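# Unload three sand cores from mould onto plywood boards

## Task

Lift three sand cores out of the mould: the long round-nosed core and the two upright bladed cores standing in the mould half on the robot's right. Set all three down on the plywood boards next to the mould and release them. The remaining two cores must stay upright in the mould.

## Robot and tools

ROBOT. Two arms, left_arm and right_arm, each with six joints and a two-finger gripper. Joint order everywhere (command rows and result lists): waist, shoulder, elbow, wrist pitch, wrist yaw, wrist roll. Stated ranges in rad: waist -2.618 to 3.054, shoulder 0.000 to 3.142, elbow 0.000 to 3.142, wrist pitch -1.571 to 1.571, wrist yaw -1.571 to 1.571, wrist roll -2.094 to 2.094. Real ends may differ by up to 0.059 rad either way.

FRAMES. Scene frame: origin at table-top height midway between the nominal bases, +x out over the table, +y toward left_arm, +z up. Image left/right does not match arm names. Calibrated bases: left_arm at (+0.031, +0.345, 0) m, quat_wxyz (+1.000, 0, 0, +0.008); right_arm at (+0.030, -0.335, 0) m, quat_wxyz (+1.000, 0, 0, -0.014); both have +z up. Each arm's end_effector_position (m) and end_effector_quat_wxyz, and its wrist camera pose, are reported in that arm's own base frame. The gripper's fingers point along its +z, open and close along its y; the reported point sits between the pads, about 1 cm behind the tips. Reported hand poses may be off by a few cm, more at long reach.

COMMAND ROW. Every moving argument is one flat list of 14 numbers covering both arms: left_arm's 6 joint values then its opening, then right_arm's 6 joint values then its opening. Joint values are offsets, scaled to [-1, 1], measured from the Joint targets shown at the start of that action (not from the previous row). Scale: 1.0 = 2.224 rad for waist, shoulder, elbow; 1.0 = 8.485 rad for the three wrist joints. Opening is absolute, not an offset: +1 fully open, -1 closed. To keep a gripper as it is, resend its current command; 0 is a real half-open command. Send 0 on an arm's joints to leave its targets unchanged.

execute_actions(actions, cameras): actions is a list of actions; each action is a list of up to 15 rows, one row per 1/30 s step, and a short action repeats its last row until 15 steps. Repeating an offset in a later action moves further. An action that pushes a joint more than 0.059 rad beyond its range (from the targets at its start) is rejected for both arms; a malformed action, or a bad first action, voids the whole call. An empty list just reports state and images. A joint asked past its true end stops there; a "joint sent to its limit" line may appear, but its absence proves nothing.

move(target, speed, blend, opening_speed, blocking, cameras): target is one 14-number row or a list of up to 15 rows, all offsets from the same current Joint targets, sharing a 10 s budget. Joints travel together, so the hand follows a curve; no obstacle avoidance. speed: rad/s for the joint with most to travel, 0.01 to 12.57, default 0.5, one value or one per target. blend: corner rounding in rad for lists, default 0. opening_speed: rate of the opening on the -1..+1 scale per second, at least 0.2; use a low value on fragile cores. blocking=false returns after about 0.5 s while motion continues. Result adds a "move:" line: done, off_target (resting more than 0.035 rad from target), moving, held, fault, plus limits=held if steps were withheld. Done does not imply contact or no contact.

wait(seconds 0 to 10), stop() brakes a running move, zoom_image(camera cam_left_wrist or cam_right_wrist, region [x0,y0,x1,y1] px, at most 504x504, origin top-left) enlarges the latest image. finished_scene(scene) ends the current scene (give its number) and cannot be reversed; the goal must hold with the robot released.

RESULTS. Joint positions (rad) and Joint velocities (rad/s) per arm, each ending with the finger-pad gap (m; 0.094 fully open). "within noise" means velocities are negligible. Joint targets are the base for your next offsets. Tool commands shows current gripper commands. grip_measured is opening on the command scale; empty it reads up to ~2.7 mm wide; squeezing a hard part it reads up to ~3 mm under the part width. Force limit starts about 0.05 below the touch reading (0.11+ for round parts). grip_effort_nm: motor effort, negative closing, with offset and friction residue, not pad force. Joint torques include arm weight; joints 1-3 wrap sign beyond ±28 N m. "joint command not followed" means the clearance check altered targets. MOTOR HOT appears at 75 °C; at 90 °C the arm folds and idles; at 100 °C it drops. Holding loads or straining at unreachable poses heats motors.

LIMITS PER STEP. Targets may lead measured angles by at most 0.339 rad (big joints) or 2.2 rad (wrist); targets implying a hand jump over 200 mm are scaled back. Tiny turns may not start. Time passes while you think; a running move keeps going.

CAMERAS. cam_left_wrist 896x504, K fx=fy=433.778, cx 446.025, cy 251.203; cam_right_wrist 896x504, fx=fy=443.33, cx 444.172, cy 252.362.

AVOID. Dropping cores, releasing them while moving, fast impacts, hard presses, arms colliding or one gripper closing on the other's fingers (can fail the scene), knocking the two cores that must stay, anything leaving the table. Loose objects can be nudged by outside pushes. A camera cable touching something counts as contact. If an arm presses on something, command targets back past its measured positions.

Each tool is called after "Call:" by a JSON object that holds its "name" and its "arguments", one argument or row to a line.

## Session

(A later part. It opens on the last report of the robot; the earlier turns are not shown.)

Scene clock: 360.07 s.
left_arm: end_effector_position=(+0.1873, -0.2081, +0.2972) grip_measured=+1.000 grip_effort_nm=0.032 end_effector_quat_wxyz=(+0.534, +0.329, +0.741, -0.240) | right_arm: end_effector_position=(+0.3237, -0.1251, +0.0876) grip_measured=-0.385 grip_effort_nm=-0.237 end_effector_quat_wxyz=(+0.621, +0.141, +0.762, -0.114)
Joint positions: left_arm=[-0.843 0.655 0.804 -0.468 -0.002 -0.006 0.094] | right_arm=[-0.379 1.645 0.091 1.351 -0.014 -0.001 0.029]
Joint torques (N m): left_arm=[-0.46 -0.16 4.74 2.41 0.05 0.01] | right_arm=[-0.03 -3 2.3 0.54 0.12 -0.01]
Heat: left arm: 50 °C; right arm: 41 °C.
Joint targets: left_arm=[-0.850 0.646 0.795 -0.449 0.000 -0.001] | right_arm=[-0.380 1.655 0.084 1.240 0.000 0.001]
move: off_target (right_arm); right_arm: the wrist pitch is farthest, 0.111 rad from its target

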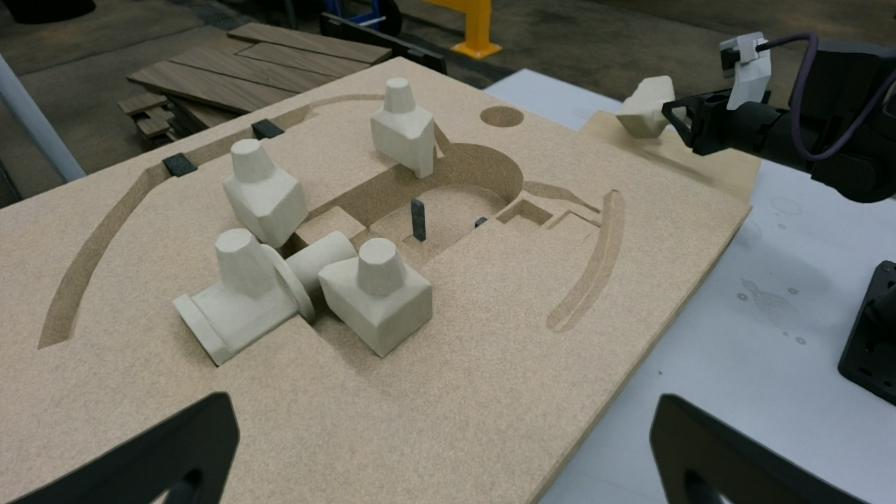

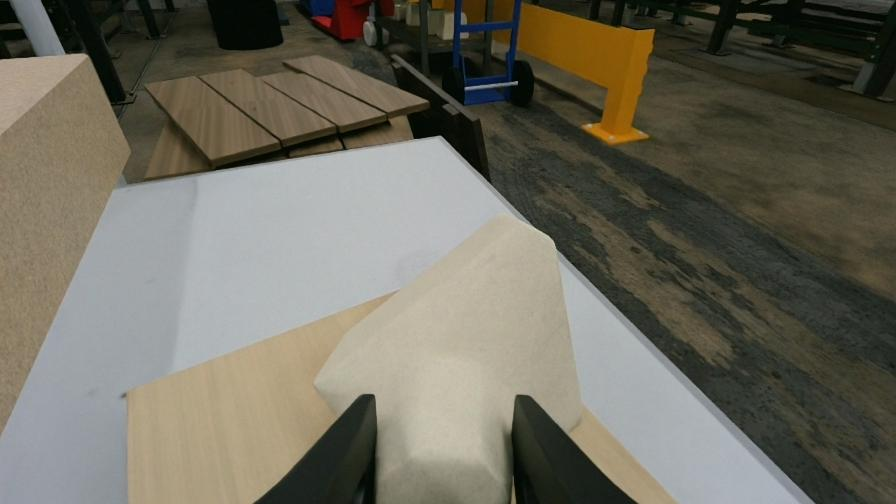

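Call:
{"name": "move", "arguments": {
  "target": [0,0,0,0,0,0,1,0,0,0,-0.005,0,0,-0.37],
  "speed": 0.08
}}

Call:
{"name": "zoom_image", "arguments": {
  "camera": "cam_left_wrist",
  "region": [560, 0, 860, 200]
}}

Scene clock: 363.87 s.
left_arm: end_effector_position=(+0.1873, -0.2081, +0.2972) grip_measured=+1.000 grip_effort_nm=0.027 end_effector_quat_wxyz=(+0.534, +0.329, +0.741, -0.240) | right_arm: end_effector_position=(+0.3232, -0.1251, +0.0854) grip_measured=-0.369 grip_effort_nm=-0.022 end_effector_quat_wxyz=(+0.618, +0.142, +0.765, -0.114)
Joint positions: left_arm=[-0.843 0.655 0.804 -0.468 -0.002 -0.006 0.094] | right_arm=[-0.379 1.645 0.091 1.342 -0.013 -0.001 0.03]
Joint torques (N m): left_arm=[-0.54 -0.17 4.72 2.37 0.06 0.02] | right_arm=[-0.03 -2.96 2.29 0.24 0.11 -0.01]
Heat: left arm: 50 °C; right arm: 40 °C.
Joint targets: left_arm=[-0.850 0.646 0.795 -0.449 0.000 -0.001] | right_arm=[-0.380 1.655 0.084 1.198 0.000 0.001]
move: off_target (right_arm); right_arm: the wrist pitch is farthest, 0.145 rad from its target

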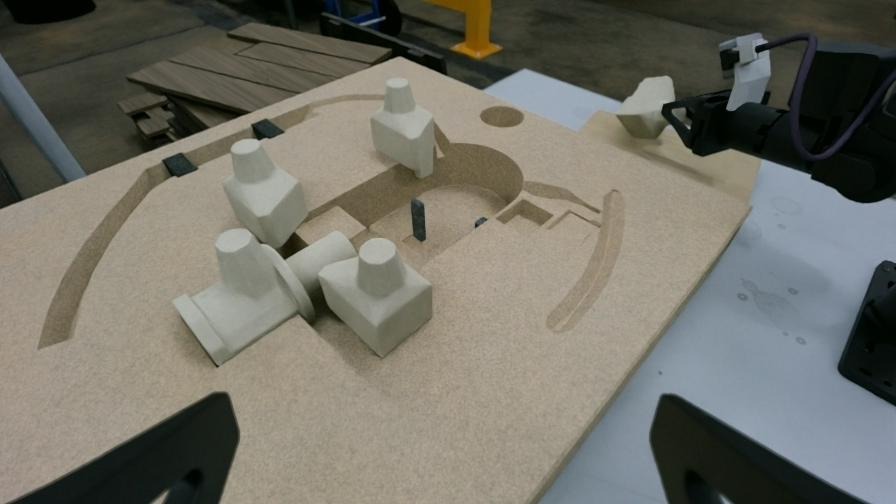

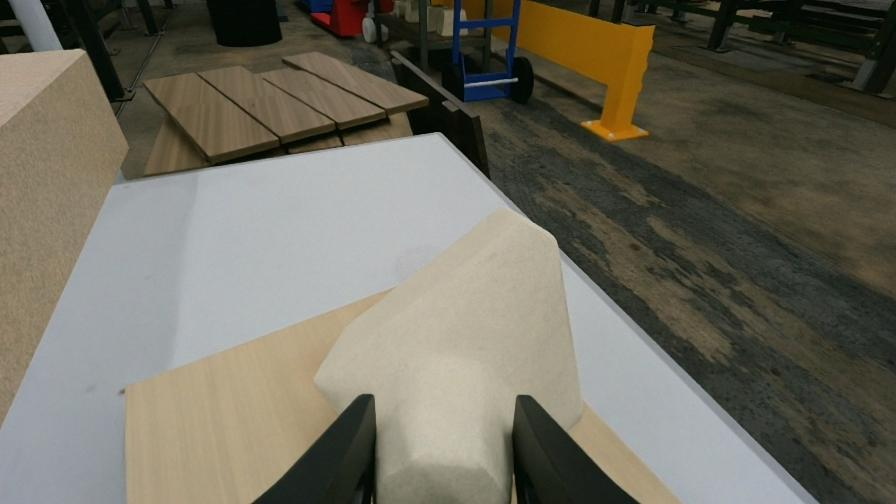

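Scaled by 1.680.

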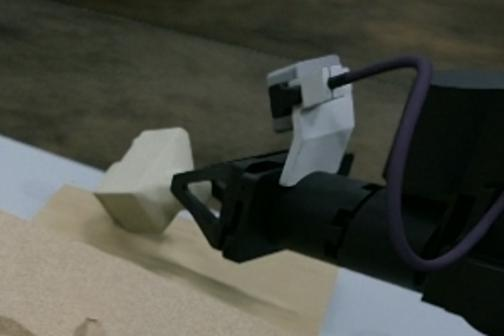

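Call:
{"name": "move", "arguments": {
  "target": [0,0,0,0,0,0,1,0,0,0,-0.004,0,0,-0.33],
  "speed": 0.08,
  "opening_speed": 0.2
}}

Call:
{"name": "zoom_image", "arguments": {
  "camera": "cam_left_wrist",
  "region": [560, 0, 860, 200]
}}

Scene clock: 367.53 s.
left_arm: end_effector_position=(+0.1873, -0.2081, +0.2972) grip_measured=+1.000 grip_effort_nm=0.027 end_effector_quat_wxyz=(+0.534, +0.329, +0.741, -0.240) | right_arm: end_effector_position=(+0.3140, -0.1254, +0.0565) grip_measured=-0.333 grip_effort_nm=0.164 end_effector_quat_wxyz=(+0.569, +0.155, +0.800, -0.112)
Joint positions: left_arm=[-0.843 0.655 0.804 -0.468 -0.002 -0.006 0.094] | right_arm=[-0.38 1.646 0.089 1.224 0.006 -0.001 0.031]
Joint torques (N m): left_arm=[-0.53 -0.13 4.71 2.41 0.02 -0.02] | right_arm=[0.02 -2.99 2.36 0.98 -0.07 -0.02]
Heat: left arm: 50 °C; right arm: 39 °C.
Joint targets: left_arm=[-0.850 0.646 0.795 -0.449 0.000 -0.001] | right_arm=[-0.380 1.655 0.084 1.164 0.000 0.002]
move: off_target (right_arm); right_arm: the wrist pitch is farthest, 0.060 rad from its target

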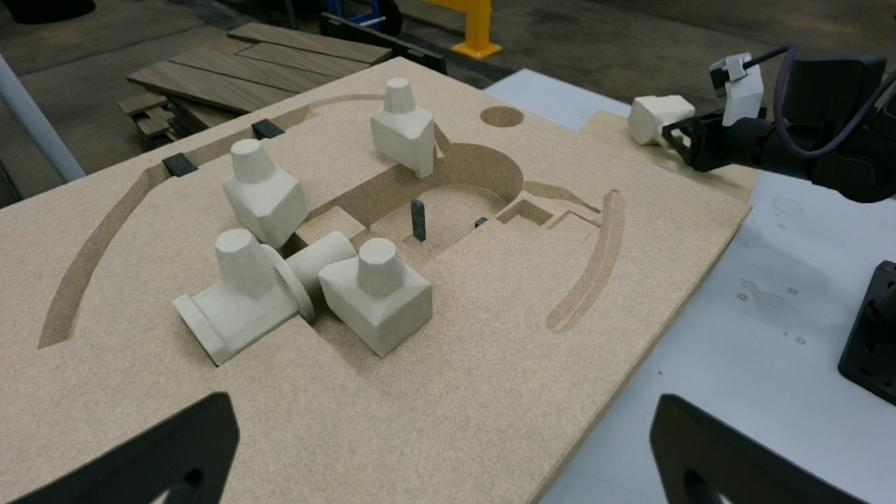

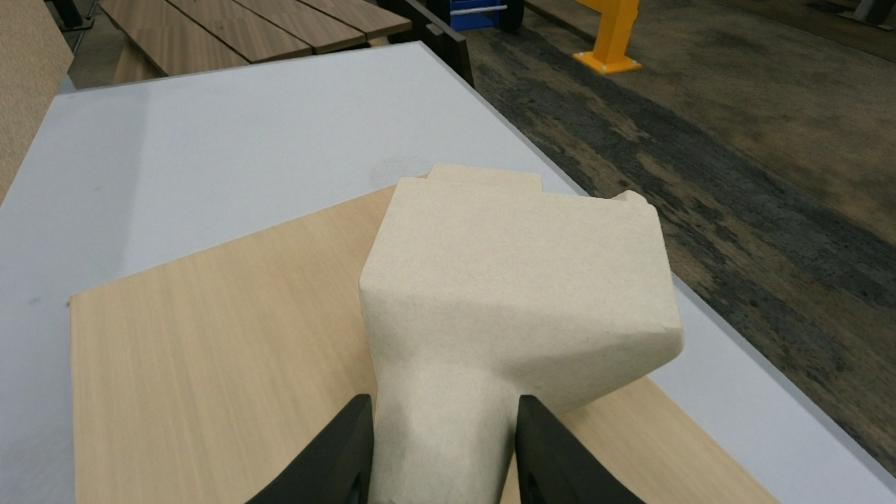

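Scaled by 1.680.

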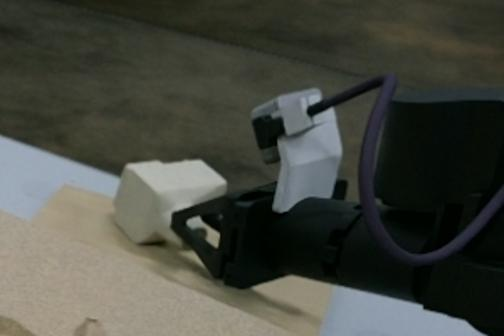

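Call:
{"name": "move", "arguments": {
  "target": [0,0,0,0,0,0,1,0,0,0,0,0,0,0.2],
  "opening_speed": 0.5,
  "cameras": ["cam_right_wrist"]
}}

Call:
{"name": "move", "arguments": {
  "target": [
    [0,0,0,0,0,0,1,0,0,0,0.03,0,0,0.2],
    [0,0,0,0,0,0,1,0,-0.27,0.1,0.02,0,0,0.2]
  ],
  "speed": 0.4,
  "cameras": ["cam_right_wrist","cam_left_wrist"]
}}

Scene clock: 374.27 s.
left_arm: end_effector_position=(+0.1873, -0.2081, +0.2972) grip_measured=+1.000 grip_effort_nm=0.032 end_effector_quat_wxyz=(+0.534, +0.329, +0.741, -0.240) | right_arm: end_effector_position=(+0.3098, -0.1237, +0.0443) grip_measured=+0.197 grip_effort_nm=0.178 end_effector_quat_wxyz=(+0.548, +0.158, +0.814, -0.108)
Joint positions: left_arm=[-0.843 0.655 0.804 -0.468 -0.002 -0.006 0.094] | right_arm=[-0.38 1.646 0.089 1.171 0.006 -0.001 0.056]
Joint torques (N m): left_arm=[-0.58 -0.18 4.79 2.4 0.03 -0.03] | right_arm=[0.02 -2.99 2.36 1.43 -0.07 -0.02]
Heat: left arm: 51 °C; right arm: 39 °C.
Joint targets: left_arm=[-0.850 0.646 0.795 -0.449 0.000 -0.001] | right_arm=[-0.380 1.655 0.084 1.164 0.000 0.002]
move: done
Images, in order (width x height): cam_right_wrist 896x504.

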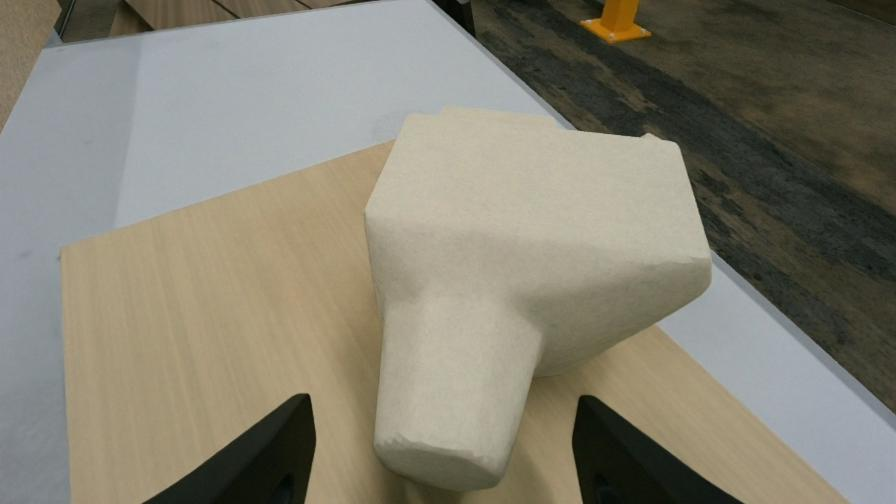

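Scene clock: 377.00 s.
left_arm: end_effector_position=(+0.1873, -0.2081, +0.2972) grip_measured=+1.000 grip_effort_nm=0.032 end_effector_quat_wxyz=(+0.534, +0.329, +0.741, -0.240) | right_arm: end_effector_position=(+0.2958, -0.1181, +0.3519) grip_measured=+0.197 grip_effort_nm=0.178 end_effector_quat_wxyz=(+0.859, +0.093, +0.474, -0.167)
Joint positions: left_arm=[-0.843 0.655 0.804 -0.468 -0.002 -0.006 0.094] | right_arm=[-0.38 1.065 0.282 1.345 0.006 -0.001 0.056]
Joint torques (N m): left_arm=[-0.46 -0.21 4.83 2.4 0.04 0.01] | right_arm=[0.02 -2.51 7.38 1.02 -0.07 -0.01]
Heat: left arm: 51 °C; right arm: 39 °C.
Joint targets: left_arm=[-0.850 0.646 0.795 -0.449 0.000 -0.001] | right_arm=[-0.380 1.055 0.306 1.334 0.000 0.002]
move: done

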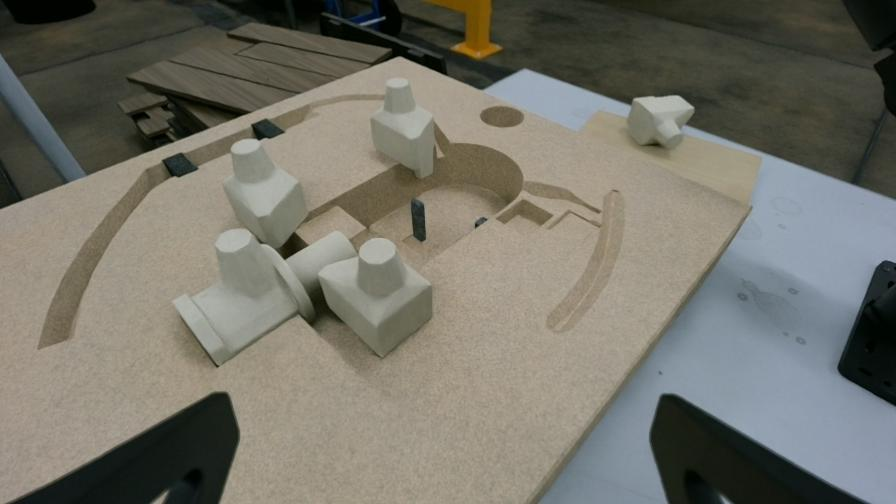

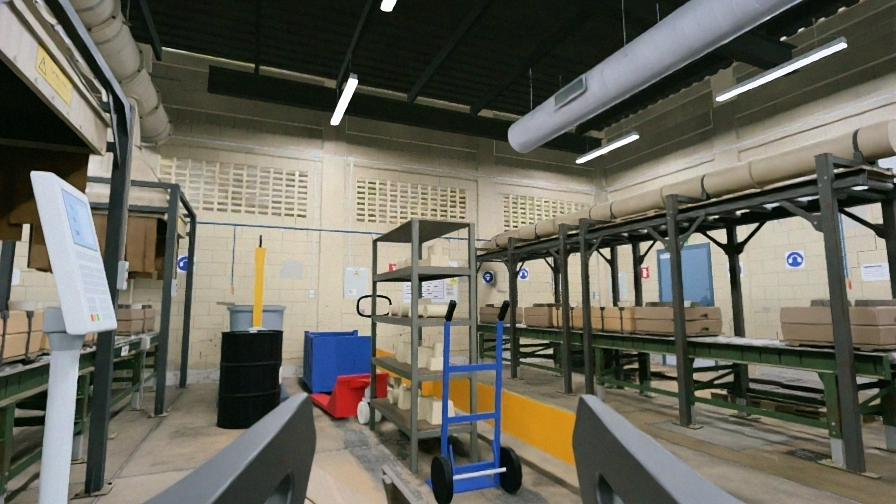

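Call:
{"name": "move", "arguments": {
  "target": [0,0,0,0,0,0,1,0.3363,0.1578,0.2761,-0.1443,0,0,1],
  "speed": 0.8
}}

Scene clock: 421.50 s.
left_arm: end_effector_position=(+0.1874, -0.2081, +0.2973) grip_measured=+1.000 grip_effort_nm=0.027 end_effector_quat_wxyz=(+0.534, +0.329, +0.741, -0.241) | right_arm: end_effector_position=(+0.4164, +0.1606, +0.2139) grip_measured=+0.997 grip_effort_nm=0.178 end_effector_quat_wxyz=(+0.543, -0.152, +0.820, +0.099)
Joint positions: left_arm=[-0.843 0.655 0.804 -0.468 -0.002 -0.006 0.094] | right_arm=[0.367 1.397 0.886 0.109 0.003 -0.001 0.094]
Joint torques (N m): left_arm=[-0.53 -0.09 4.79 2.39 0.04 -0.01] | right_arm=[0.17 -4.51 9.03 1.49 -0.04 -0.02]
Heat: left arm: 52 °C; right arm: 39 °C.
Joint targets: left_arm=[-0.850 0.646 0.795 -0.449 0.000 -0.001] | right_arm=[0.369 1.406 0.920 0.109 0.000 0.002]
move: done

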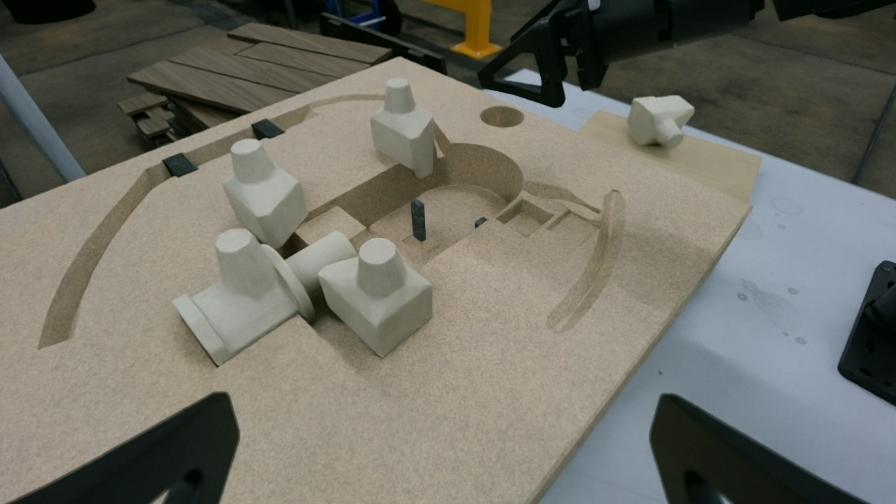

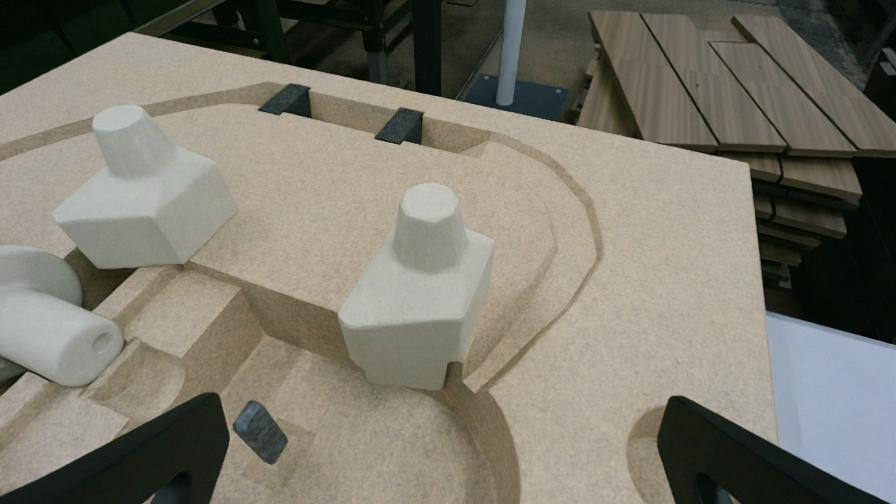

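Call:
{"name": "move", "arguments": {
  "target": [0,0,0,0,0,0,1,0.0072,0.1214,0.031,0.0239,0,0,1],
  "speed": 0.4
}}

Scene clock: 430.30 s.
left_arm: end_effector_position=(+0.1874, -0.2081, +0.2973) grip_measured=+1.000 grip_effort_nm=0.027 end_effector_quat_wxyz=(+0.534, +0.329, +0.741, -0.241) | right_arm: end_effector_position=(+0.4604, +0.1834, +0.1613) grip_measured=+0.997 grip_effort_nm=0.173 end_effector_quat_wxyz=(+0.528, -0.158, +0.829, +0.099)
Joint positions: left_arm=[-0.843 0.655 0.804 -0.468 -0.002 -0.006 0.094] | right_arm=[0.378 1.669 0.956 0.276 0.003 -0.001 0.094]
Joint torques (N m): left_arm=[-0.42 -0.17 4.81 2.41 0.04 0] | right_arm=[0.53 -6.45 8.61 1.81 -0.04 -0.01]
Heat: left arm: 52 °C; right arm: 40 °C.
Joint targets: left_arm=[-0.850 0.646 0.795 -0.449 0.000 -0.001] | right_arm=[0.385 1.676 0.989 0.312 0.000 0.002]
move: off_target (right_arm); right_arm: the wrist pitch is farthest, 0.036 rad from its target

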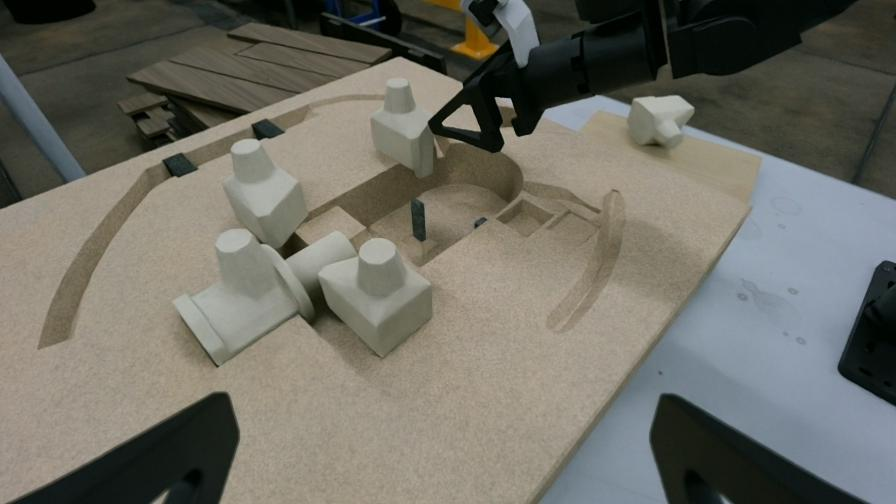

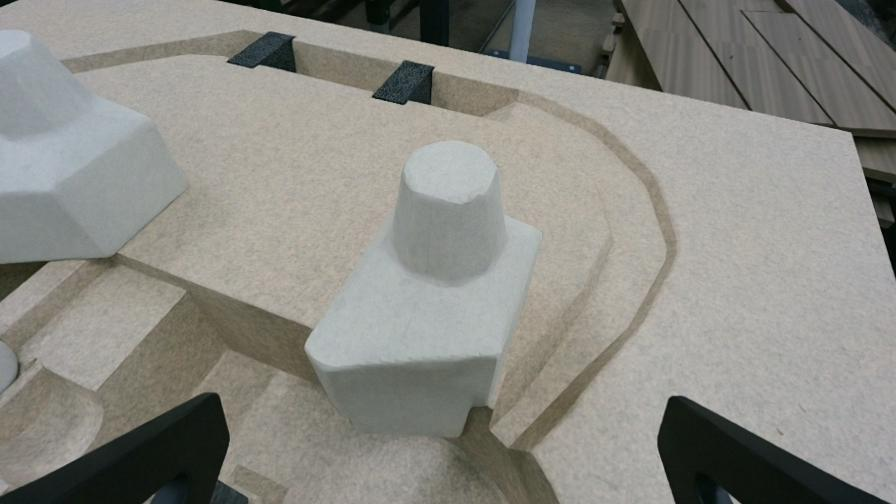

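Call:
{"name": "move", "arguments": {
  "target": [0,0,0,0,0,0,1,0,0.1084,0.1192,-0.0008,0,0,1],
  "speed": 0.3
}}

Call:
{"name": "zoom_image", "arguments": {
  "camera": "cam_left_wrist",
  "region": [340, 30, 640, 230]
}}

Scene clock: 439.07 s.
left_arm: end_effector_position=(+0.1874, -0.2081, +0.2973) grip_measured=+1.000 grip_effort_nm=0.032 end_effector_quat_wxyz=(+0.534, +0.329, +0.741, -0.241) | right_arm: end_effector_position=(+0.5228, +0.2082, +0.1627) grip_measured=+0.997 grip_effort_nm=0.178 end_effector_quat_wxyz=(+0.542, -0.156, +0.820, +0.102)
Joint positions: left_arm=[-0.843 0.655 0.804 -0.468 -0.002 -0.006 0.094] | right_arm=[0.378 1.903 1.221 0.278 0.003 -0.001 0.094]
Joint torques (N m): left_arm=[-0.64 -0.1 4.85 2.42 0.06 -0.01] | right_arm=[0.54 -7.9 8.64 1.75 -0.04 -0.01]
Heat: left arm: 52 °C; right arm: 41 °C.
Joint targets: left_arm=[-0.850 0.646 0.795 -0.449 0.000 -0.001] | right_arm=[0.385 1.917 1.254 0.305 0.000 0.002]
move: done

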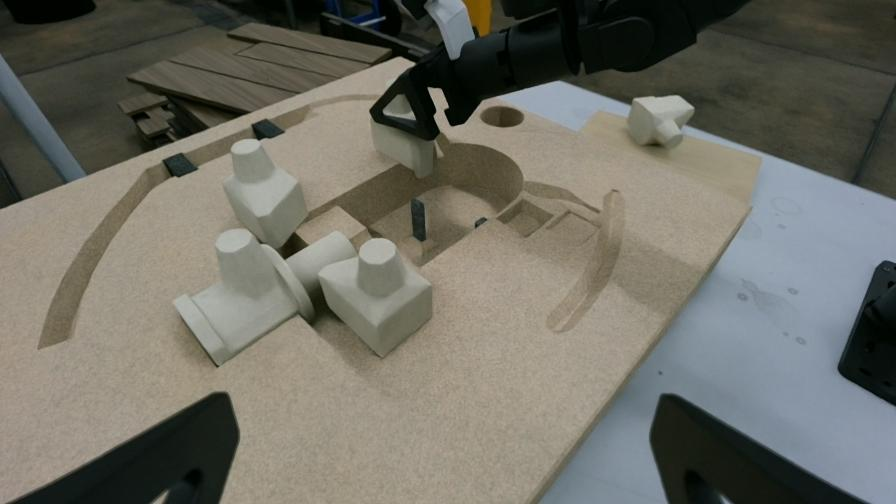

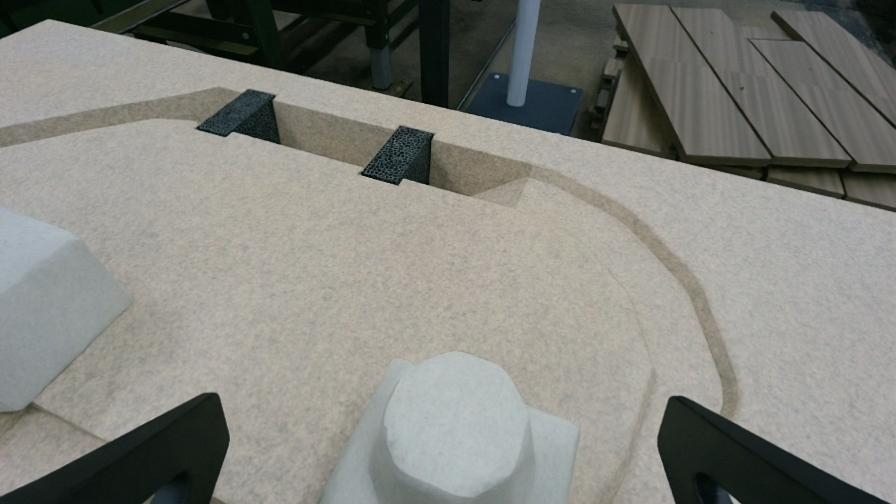

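Scaled by 1.680.

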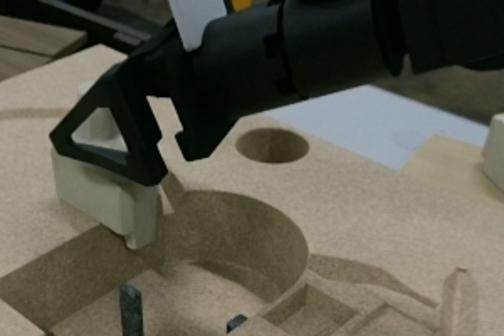

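Call:
{"name": "move", "arguments": {
  "target": [0,0,0,0,0,0,1,-0.0076,0,0,0,0,0,1],
  "speed": 0.3,
  "cameras": []
}}

Call:
{"name": "move", "arguments": {
  "target": [0,0,0,0,0,0,1,0,0,0,0,0,0,-0.55],
  "opening_speed": 0.5
}}

Scene clock: 444.07 s.
left_arm: end_effector_position=(+0.1874, -0.2081, +0.2973) grip_measured=+1.000 grip_effort_nm=0.037 end_effector_quat_wxyz=(+0.534, +0.329, +0.741, -0.241) | right_arm: end_effector_position=(+0.5236, +0.2062, +0.1627) grip_measured=+0.997 grip_effort_nm=0.178 end_effector_quat_wxyz=(+0.542, -0.155, +0.820, +0.101)
Joint positions: left_arm=[-0.843 0.655 0.804 -0.468 -0.002 -0.006 0.094] | right_arm=[0.374 1.903 1.221 0.278 0.003 -0.001 0.094]
Joint torques (N m): left_arm=[-0.55 -0.23 4.74 2.39 0.04 0.01] | right_arm=[-0.62 -7.9 8.64 1.75 -0.04 -0.01]
Heat: left arm: 52 °C; right arm: 41 °C.
Joint targets: left_arm=[-0.850 0.646 0.795 -0.449 0.000 -0.001] | right_arm=[0.368 1.917 1.254 0.305 0.000 0.002]
move: done
No camera images: "cameras" was empty.

Scene clock: 447.37 s.
left_arm: end_effector_position=(+0.1874, -0.2081, +0.2973) grip_measured=+1.000 grip_effort_nm=0.032 end_effector_quat_wxyz=(+0.534, +0.329, +0.741, -0.241) | right_arm: end_effector_position=(+0.5236, +0.2062, +0.1627) grip_measured=-0.306 grip_effort_nm=-0.999 end_effector_quat_wxyz=(+0.542, -0.155, +0.820, +0.101)
Joint positions: left_arm=[-0.843 0.655 0.804 -0.468 -0.002 -0.006 0.094] | right_arm=[0.374 1.903 1.221 0.278 0.003 -0.001 0.033]
Joint torques (N m): left_arm=[-0.55 -0.25 4.79 2.41 0.05 -0.01] | right_arm=[-0.58 -7.9 8.64 1.74 -0.04 -0.01]
Heat: left arm: 52 °C; right arm: 41 °C.
Joint targets: left_arm=[-0.850 0.646 0.795 -0.449 0.000 -0.001] | right_arm=[0.368 1.917 1.254 0.305 0.000 0.002]
move: done

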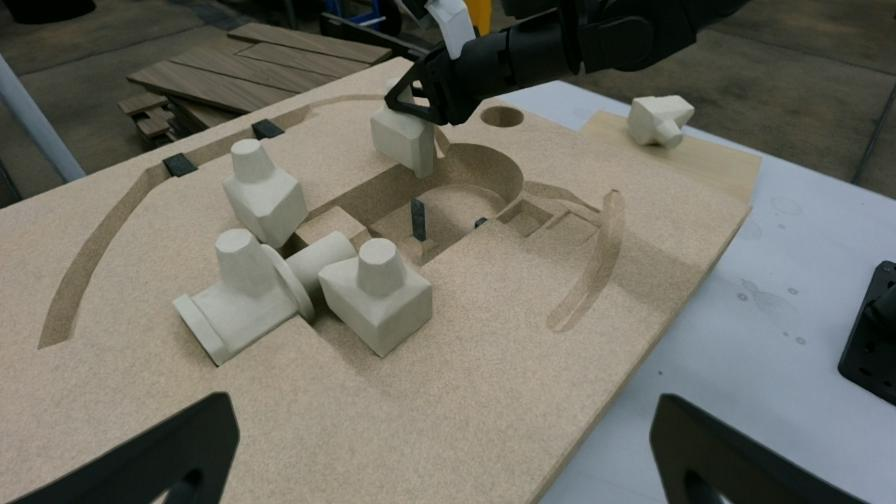

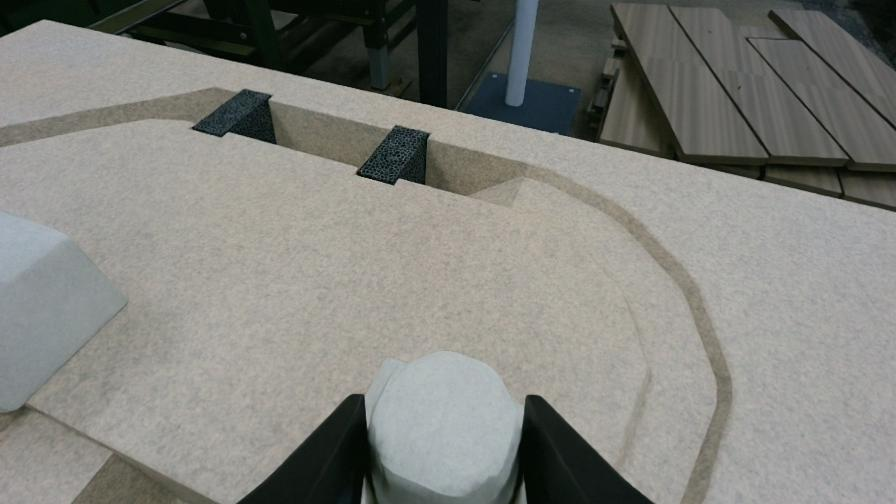

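Call:
{"name": "move", "arguments": {
  "target": [
    [0,0,0,0,0,0,1,0,-0.0231,0.0404,-0.0143,0,0,-0.55],
    [0,0,0,0,0,0,1,0,-0.0381,0.0943,-0.0324,0,0,-0.55],
    [0,0,0,0,0,0,1,0,-0.0429,0.1599,-0.0508,0,0,-0.55]
  ],
  "speed": 0.2,
  "blend": 0.02
}}

Call:
{"name": "zoom_image", "arguments": {
  "camera": "cam_left_wrist",
  "region": [340, 0, 640, 200]
}}

Scene clock: 458.23 s.
left_arm: end_effector_position=(+0.1874, -0.2081, +0.2973) grip_measured=+1.000 grip_effort_nm=0.037 end_effector_quat_wxyz=(+0.534, +0.329, +0.741, -0.241) | right_arm: end_effector_position=(+0.5294, +0.2084, +0.2251) grip_measured=-0.307 grip_effort_nm=-1.004 end_effector_quat_wxyz=(+0.495, -0.160, +0.849, +0.092)
Joint positions: left_arm=[-0.843 0.655 0.804 -0.468 -0.002 -0.006 0.094] | right_arm=[0.374 1.885 1.557 -0.188 0.003 -0.001 0.033]
Joint torques (N m): left_arm=[-0.57 -0.17 4.79 2.42 0.04 0] | right_arm=[-0.59 -14.39 10.65 2.03 -0.05 -0.01]
Heat: left arm: 52 °C; right arm: 42 °C.
Joint targets: left_arm=[-0.850 0.646 0.795 -0.449 0.000 -0.001] | right_arm=[0.368 1.822 1.610 -0.126 0.000 0.002]
move: off_target (right_arm); right_arm: the shoulder is farthest, 0.063 rad from its target

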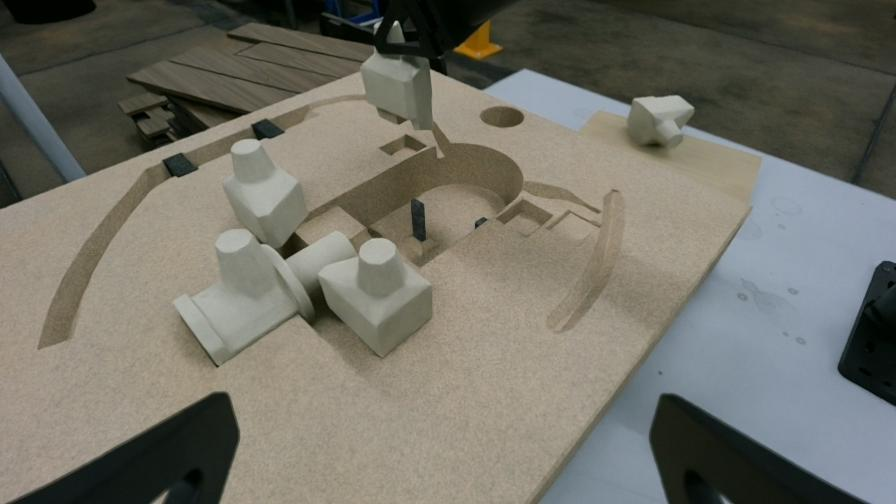

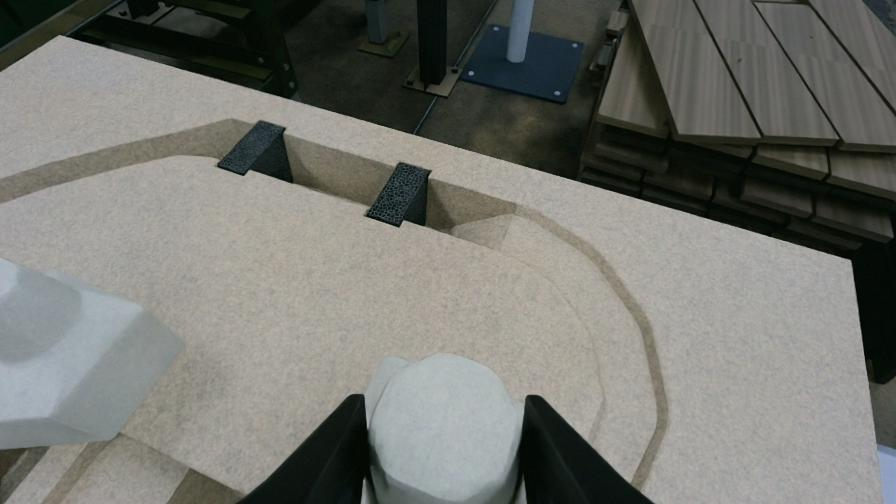

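Scaled by 1.680.

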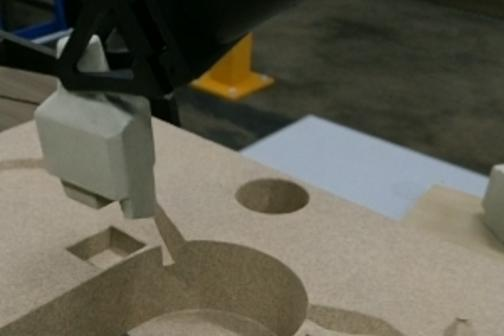

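Call:
{"name": "move", "arguments": {
  "target": [
    [0,0,0,0,0,0,1,0,-0.268,-0.2277,-0.0214,0,0,-0.55],
    [0,0,0,0,0,0,1,-0.4353,-0.1459,0.0334,-0.1544,0,0.0825,-0.55]
  ],
  "speed": 0.5,
  "blend": 0.05
}}

Call:
{"name": "zoom_image", "arguments": {
  "camera": "cam_left_wrist",
  "region": [560, 0, 860, 200]
}}

Scene clock: 488.30 s.
left_arm: end_effector_position=(+0.1874, -0.2081, +0.2973) grip_measured=+1.000 grip_effort_nm=0.037 end_effector_quat_wxyz=(+0.534, +0.329, +0.741, -0.241) | right_arm: end_effector_position=(+0.2501, -0.1709, +0.2383) grip_measured=-0.308 grip_effort_nm=-1.004 end_effector_quat_wxyz=(+0.141, +0.595, +0.791, +0.003)
Joint positions: left_arm=[-0.843 0.655 0.804 -0.468 -0.002 -0.006 0.094] | right_arm=[-0.599 1.495 1.642 -1.434 0.006 0.69 0.033]
Joint torques (N m): left_arm=[-0.46 -0.16 4.74 2.41 0.03 0.02] | right_arm=[-0.23 -4.64 8.54 0.55 -0.07 0.07]
Heat: left arm: 53 °C; right arm: 46 °C.
Joint targets: left_arm=[-0.850 0.646 0.795 -0.449 0.000 -0.001] | right_arm=[-0.601 1.497 1.684 -1.436 0.000 0.702]
move: off_target (right_arm); right_arm: the elbow is farthest, 0.043 rad from its target

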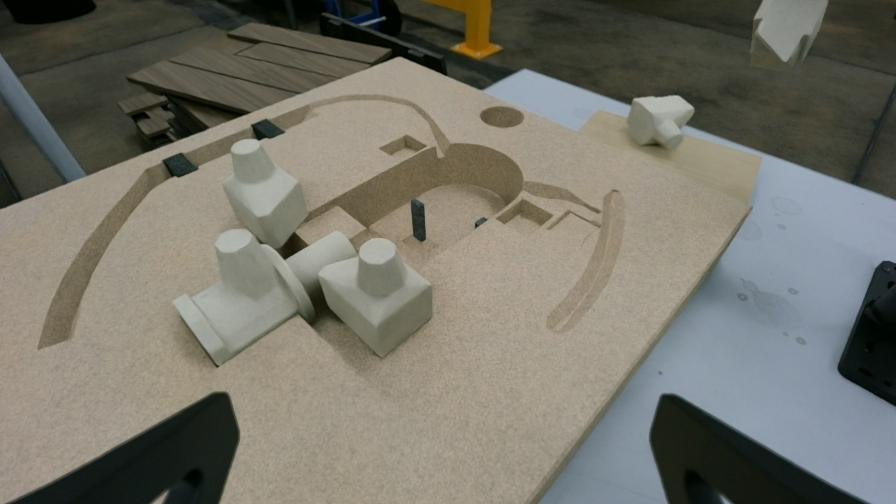

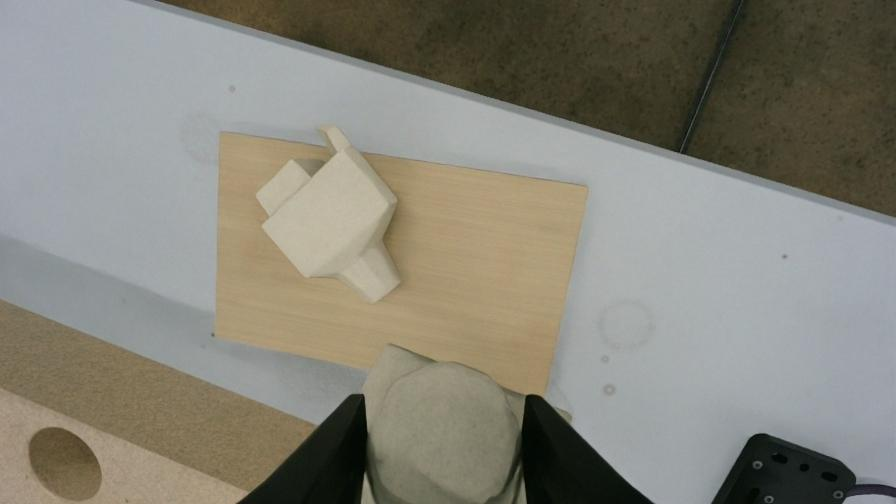

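Scaled by 1.680.

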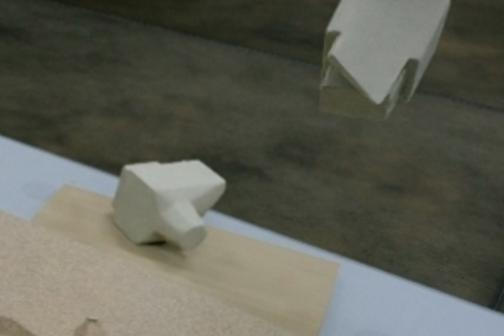

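Call:
{"name": "move", "arguments": {
  "target": [0,0,0,0,0,0,1,0.0058,0.1646,-0.058,0.0038,0,0,-0.55],
  "speed": 0.3
}}

Call:
{"name": "zoom_image", "arguments": {
  "camera": "cam_left_wrist",
  "region": [560, 0, 860, 200]
}}

Scene clock: 503.27 s.
left_arm: end_effector_position=(+0.1874, -0.2081, +0.2973) grip_measured=+1.000 grip_effort_nm=0.032 end_effector_quat_wxyz=(+0.534, +0.329, +0.741, -0.241) | right_arm: end_effector_position=(+0.2598, -0.1756, +0.1065) grip_measured=-0.308 grip_effort_nm=-1.004 end_effector_quat_wxyz=(-0.070, +0.598, +0.798, -0.007)
Joint positions: left_arm=[-0.843 0.655 0.804 -0.468 -0.002 -0.006 0.094] | right_arm=[-0.594 1.866 1.552 -1.396 0.006 0.693 0.033]
Joint torques (N m): left_arm=[-0.57 -0.1 4.81 2.4 0.05 -0.01] | right_arm=[0.57 -7.83 5.15 -0.18 -0.07 0.05]
Heat: left arm: 53 °C; right arm: 41 °C.
Joint targets: left_arm=[-0.850 0.646 0.795 -0.449 0.000 -0.001] | right_arm=[-0.588 1.863 1.555 -1.404 0.000 0.701]
move: done

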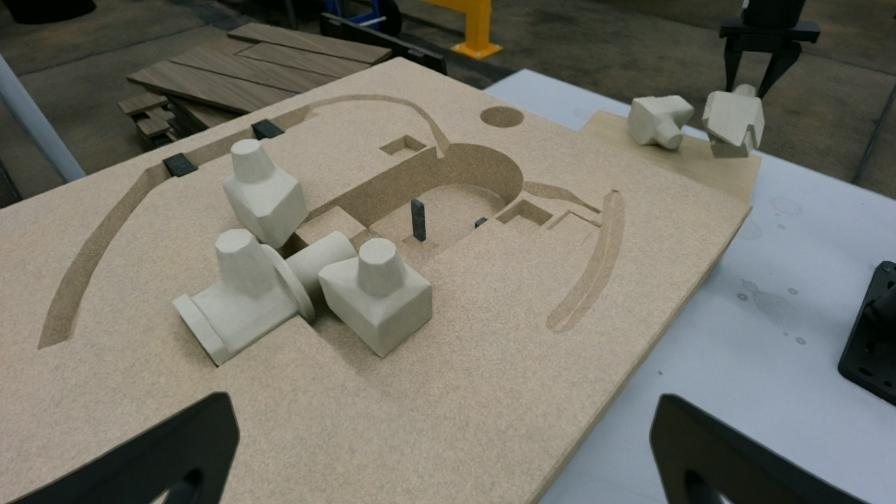

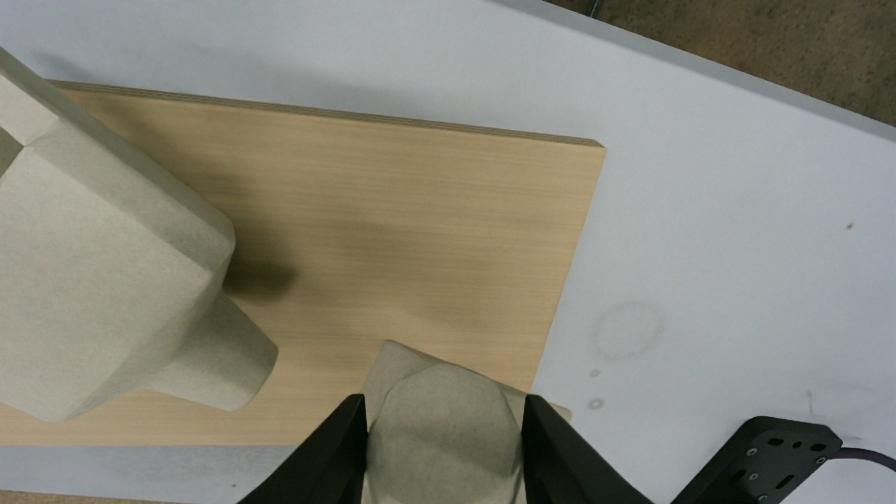

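Scaled by 1.680.

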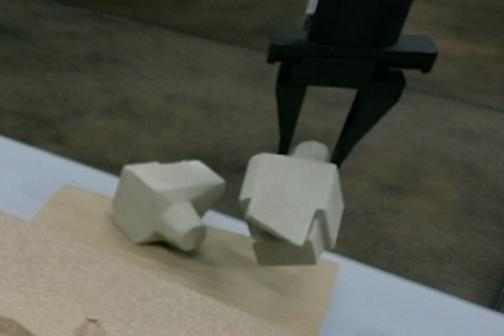

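Call:
{"name": "move", "arguments": {
  "target": [0,0,0,0,0,0,1,0.0081,0.0638,0.0121,0.0093,0,0,-0.55],
  "speed": 0.15
}}

Call:
{"name": "zoom_image", "arguments": {
  "camera": "cam_left_wrist",
  "region": [560, 0, 860, 200]
}}

Scene clock: 517.93 s.
left_arm: end_effector_position=(+0.1874, -0.2081, +0.2973) grip_measured=+1.000 grip_effort_nm=0.027 end_effector_quat_wxyz=(+0.534, +0.329, +0.741, -0.241) | right_arm: end_effector_position=(+0.2737, -0.1810, +0.0697) grip_measured=-0.308 grip_effort_nm=-1.004 end_effector_quat_wxyz=(-0.093, +0.591, +0.801, -0.013)
Joint positions: left_arm=[-0.843 0.655 0.804 -0.468 -0.002 -0.006 0.094] | right_arm=[-0.579 1.986 1.561 -1.332 0.015 0.693 0.033]
Joint torques (N m): left_arm=[-0.51 -0.17 4.75 2.39 0.06 0] | right_arm=[0.83 -6.97 6.42 -0.12 -0.14 0.06]
Heat: left arm: 53 °C; right arm: 41 °C.
Joint targets: left_arm=[-0.850 0.646 0.795 -0.449 0.000 -0.001] | right_arm=[-0.570 2.005 1.582 -1.325 0.000 0.701]
move: done

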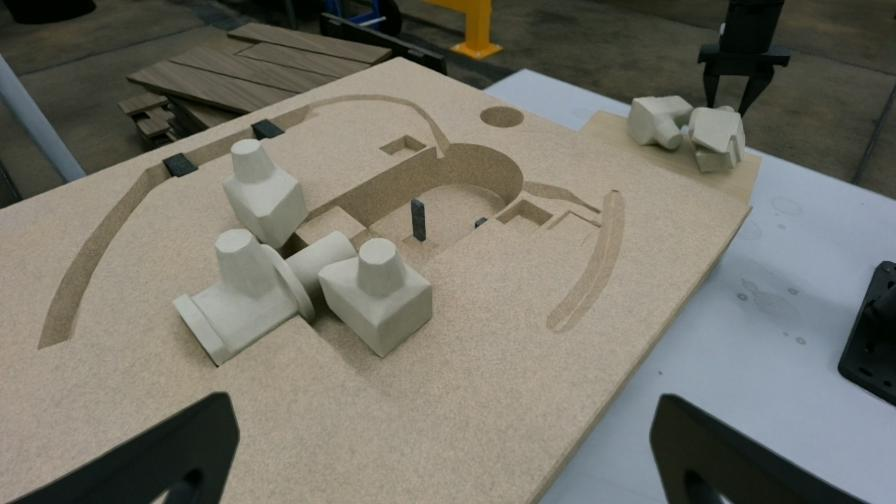

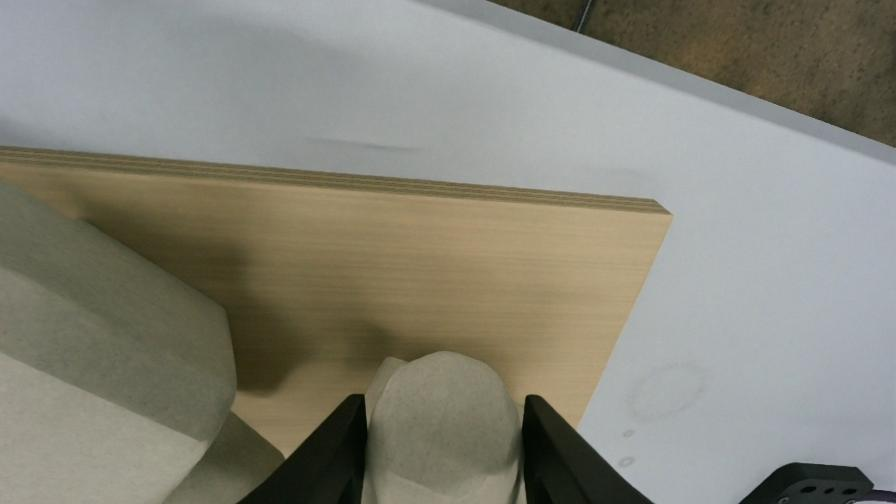

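Scaled by 1.680.

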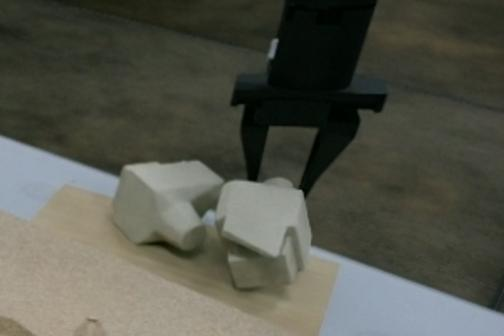

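Call:
{"name": "move", "arguments": {
  "target": [0,0,0,0,0,0,1,0,0,0,0,0,0,-0.29],
  "opening_speed": 0.2
}}

Call:
{"name": "zoom_image", "arguments": {
  "camera": "cam_left_wrist",
  "region": [560, 0, 860, 200]
}}

Scene clock: 522.30 s.
left_arm: end_effector_position=(+0.1874, -0.2081, +0.2973) grip_measured=+1.000 grip_effort_nm=0.027 end_effector_quat_wxyz=(+0.534, +0.329, +0.741, -0.241) | right_arm: end_effector_position=(+0.2737, -0.1810, +0.0697) grip_measured=-0.290 grip_effort_nm=-0.344 end_effector_quat_wxyz=(-0.093, +0.591, +0.801, -0.013)
Joint positions: left_arm=[-0.843 0.655 0.804 -0.468 -0.002 -0.006 0.094] | right_arm=[-0.579 1.986 1.561 -1.332 0.015 0.693 0.033]
Joint velocities: left_arm=[within noise] | right_arm=[-0.002 -0.007 -0.002 0.051 0.007 -0.022 0.008]
Joint torques (N m): left_arm=[-0.49 -0.18 4.79 2.42 0.04 -0.02] | right_arm=[0.83 -6.94 6.46 -0.13 -0.15 0.05]
Heat: left arm: 53 °C; right arm: 40 °C.
Joint targets: left_arm=[-0.850 0.646 0.795 -0.449 0.000 -0.001] | right_arm=[-0.570 2.005 1.582 -1.325 0.000 0.701]
move: done

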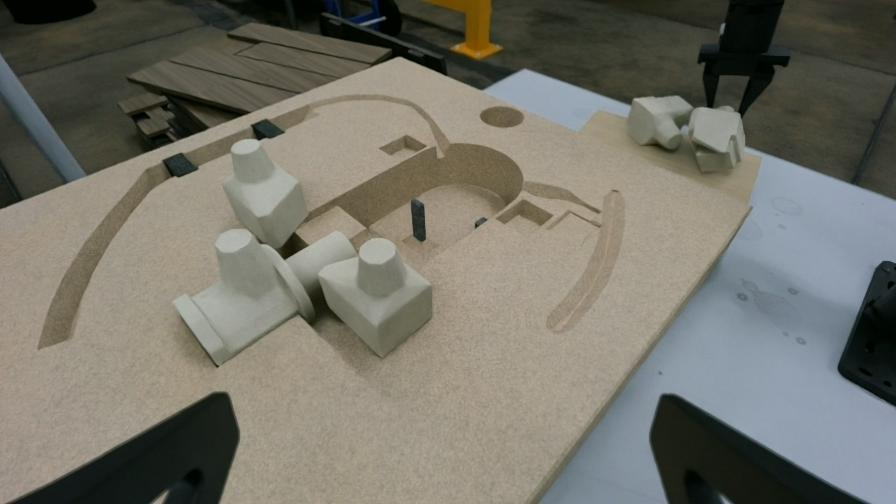

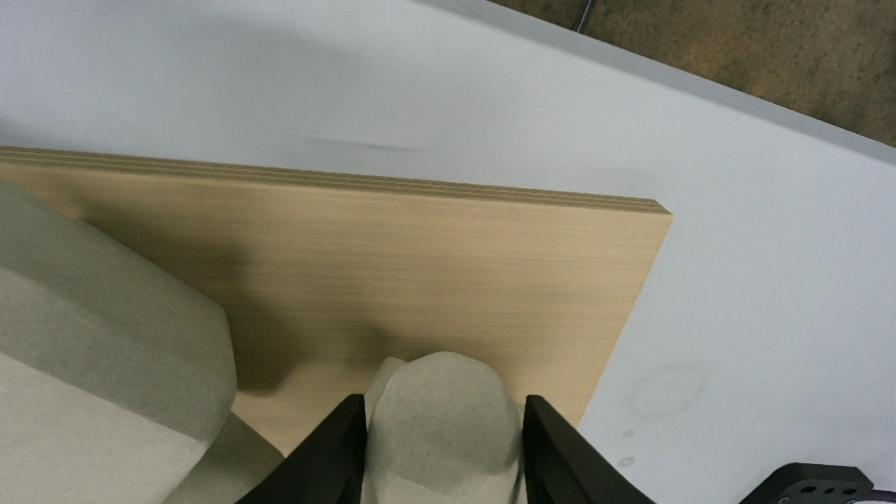

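Scaled by 1.680.

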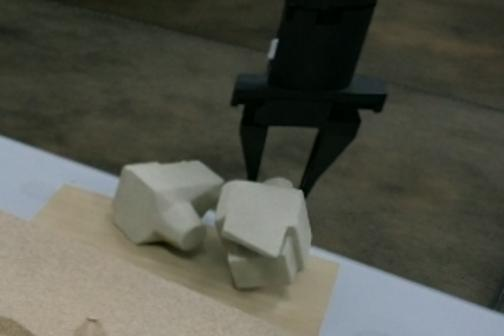

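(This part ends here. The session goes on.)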